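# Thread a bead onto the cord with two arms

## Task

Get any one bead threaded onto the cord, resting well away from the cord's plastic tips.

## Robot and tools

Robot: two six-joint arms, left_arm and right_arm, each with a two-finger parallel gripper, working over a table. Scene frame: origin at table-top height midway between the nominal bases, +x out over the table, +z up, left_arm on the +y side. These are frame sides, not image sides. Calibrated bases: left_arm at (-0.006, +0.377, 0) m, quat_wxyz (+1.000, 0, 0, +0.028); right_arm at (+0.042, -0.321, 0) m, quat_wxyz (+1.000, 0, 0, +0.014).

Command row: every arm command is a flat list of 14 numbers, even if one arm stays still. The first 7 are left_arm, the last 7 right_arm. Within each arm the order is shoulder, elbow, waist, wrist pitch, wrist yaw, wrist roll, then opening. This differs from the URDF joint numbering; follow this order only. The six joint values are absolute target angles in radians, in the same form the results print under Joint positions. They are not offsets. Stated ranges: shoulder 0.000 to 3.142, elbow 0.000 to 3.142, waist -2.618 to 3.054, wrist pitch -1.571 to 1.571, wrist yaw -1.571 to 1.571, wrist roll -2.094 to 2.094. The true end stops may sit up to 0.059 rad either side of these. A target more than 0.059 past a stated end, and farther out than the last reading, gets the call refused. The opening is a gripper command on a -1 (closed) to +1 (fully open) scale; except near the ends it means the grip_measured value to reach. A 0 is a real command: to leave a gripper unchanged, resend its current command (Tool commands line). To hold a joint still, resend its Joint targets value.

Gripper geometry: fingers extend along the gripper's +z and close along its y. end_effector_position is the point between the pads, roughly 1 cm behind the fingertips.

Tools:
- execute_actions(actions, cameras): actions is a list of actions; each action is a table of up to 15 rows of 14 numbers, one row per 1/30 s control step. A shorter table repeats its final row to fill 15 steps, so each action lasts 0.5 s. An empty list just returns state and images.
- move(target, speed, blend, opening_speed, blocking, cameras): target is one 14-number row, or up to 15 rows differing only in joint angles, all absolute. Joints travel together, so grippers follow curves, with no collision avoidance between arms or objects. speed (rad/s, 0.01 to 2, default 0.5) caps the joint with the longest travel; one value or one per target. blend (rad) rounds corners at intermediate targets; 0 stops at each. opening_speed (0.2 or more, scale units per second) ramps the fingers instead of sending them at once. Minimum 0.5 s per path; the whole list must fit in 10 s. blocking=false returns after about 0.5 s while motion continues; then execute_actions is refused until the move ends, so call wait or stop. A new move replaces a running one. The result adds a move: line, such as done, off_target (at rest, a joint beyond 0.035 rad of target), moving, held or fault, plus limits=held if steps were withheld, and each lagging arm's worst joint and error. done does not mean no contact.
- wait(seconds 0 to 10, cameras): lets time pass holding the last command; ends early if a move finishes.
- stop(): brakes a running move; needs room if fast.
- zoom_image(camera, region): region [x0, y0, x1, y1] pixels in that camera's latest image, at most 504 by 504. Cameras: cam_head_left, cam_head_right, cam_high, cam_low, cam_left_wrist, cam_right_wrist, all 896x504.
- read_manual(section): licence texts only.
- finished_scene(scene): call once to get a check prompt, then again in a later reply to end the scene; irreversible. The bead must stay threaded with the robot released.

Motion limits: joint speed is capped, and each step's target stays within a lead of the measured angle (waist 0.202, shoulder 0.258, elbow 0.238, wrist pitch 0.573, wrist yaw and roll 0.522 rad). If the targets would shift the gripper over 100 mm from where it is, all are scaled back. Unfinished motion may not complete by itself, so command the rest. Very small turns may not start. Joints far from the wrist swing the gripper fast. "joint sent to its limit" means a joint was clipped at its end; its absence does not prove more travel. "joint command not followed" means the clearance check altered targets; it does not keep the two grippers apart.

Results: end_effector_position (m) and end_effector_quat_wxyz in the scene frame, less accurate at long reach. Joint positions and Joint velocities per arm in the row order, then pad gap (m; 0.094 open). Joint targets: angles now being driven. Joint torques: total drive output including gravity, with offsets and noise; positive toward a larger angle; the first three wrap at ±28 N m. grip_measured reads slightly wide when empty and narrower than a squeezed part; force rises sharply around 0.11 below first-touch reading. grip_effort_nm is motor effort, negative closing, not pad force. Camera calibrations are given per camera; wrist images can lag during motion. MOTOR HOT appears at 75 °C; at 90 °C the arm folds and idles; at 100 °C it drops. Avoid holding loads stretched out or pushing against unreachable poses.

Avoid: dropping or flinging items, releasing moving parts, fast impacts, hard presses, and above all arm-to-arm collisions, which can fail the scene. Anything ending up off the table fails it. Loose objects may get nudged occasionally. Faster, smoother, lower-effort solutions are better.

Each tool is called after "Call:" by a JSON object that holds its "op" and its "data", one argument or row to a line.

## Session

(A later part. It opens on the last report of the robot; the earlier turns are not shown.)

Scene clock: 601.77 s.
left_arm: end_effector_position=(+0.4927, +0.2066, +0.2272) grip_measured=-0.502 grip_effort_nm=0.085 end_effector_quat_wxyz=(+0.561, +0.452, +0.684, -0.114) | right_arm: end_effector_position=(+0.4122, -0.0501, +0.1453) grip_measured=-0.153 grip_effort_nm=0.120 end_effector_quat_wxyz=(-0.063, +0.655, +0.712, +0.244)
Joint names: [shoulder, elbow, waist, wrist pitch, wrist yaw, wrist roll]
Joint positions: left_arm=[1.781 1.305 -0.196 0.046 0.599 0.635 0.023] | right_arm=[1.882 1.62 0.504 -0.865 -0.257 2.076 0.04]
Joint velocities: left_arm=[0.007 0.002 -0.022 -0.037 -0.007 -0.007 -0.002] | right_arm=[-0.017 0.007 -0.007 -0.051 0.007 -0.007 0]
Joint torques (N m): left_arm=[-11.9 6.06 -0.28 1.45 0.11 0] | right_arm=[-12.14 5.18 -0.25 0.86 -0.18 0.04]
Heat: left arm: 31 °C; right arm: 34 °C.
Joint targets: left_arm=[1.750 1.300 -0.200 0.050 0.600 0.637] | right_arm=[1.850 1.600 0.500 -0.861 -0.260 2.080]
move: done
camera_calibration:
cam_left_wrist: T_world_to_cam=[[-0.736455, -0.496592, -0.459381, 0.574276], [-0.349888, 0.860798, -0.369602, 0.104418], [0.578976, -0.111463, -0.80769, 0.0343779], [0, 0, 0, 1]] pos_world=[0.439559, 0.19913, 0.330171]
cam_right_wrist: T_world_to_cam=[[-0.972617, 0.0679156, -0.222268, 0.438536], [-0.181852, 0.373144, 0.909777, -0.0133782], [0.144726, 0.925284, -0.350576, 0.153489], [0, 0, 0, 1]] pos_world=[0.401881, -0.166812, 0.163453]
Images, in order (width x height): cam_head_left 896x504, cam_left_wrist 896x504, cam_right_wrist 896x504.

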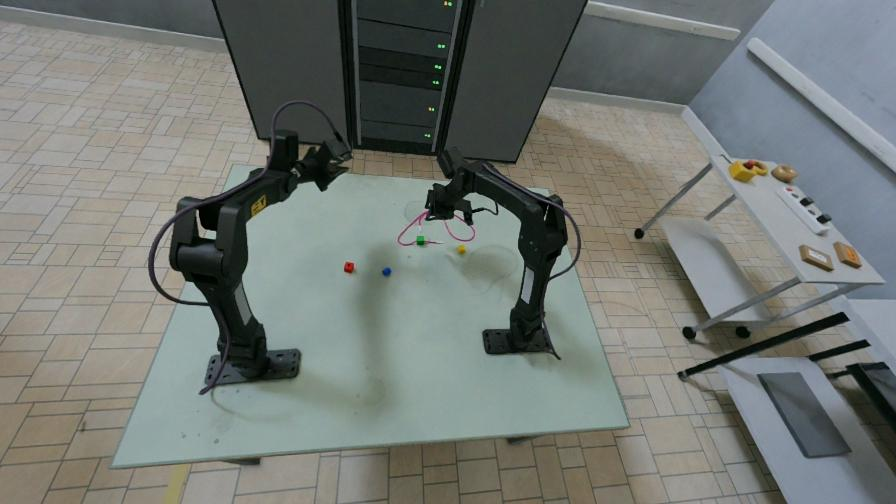

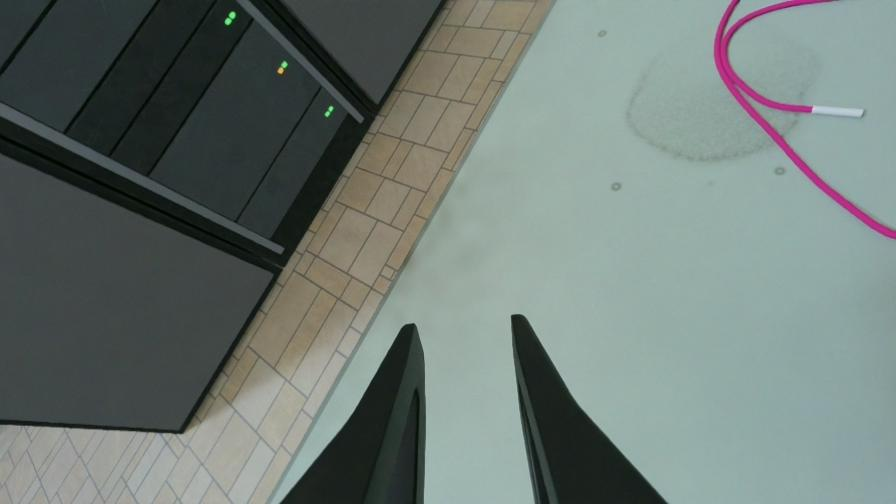

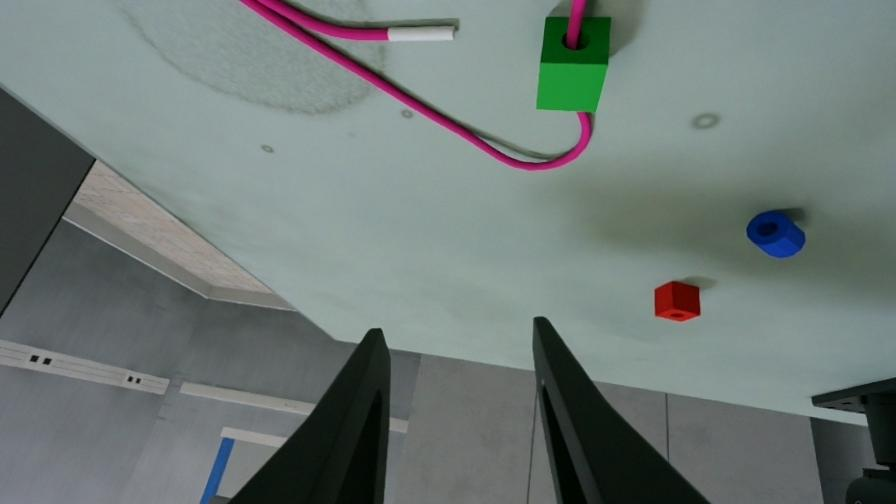

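Call:
{"op": "zoom_image", "data": {
  "camera": "cam_head_left",
  "region": [385, 200, 505, 270]
}}

Call:
{"op": "finished_scene", "data": {
  "scene": 2
}}

Scaled by 4.200 from the camera's 896x504 image, which has a finer 1280x720 frame.

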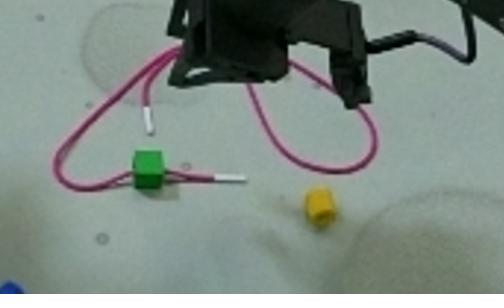

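This call ended nothing. Check each condition of the task against the scene as it is now, look again where you are not sure, and mend what is not met. Then call finished_scene again.

Call:
{"op": "finished_scene", "data": {
  "scene": 2
}}

The scene is finished: the task was done.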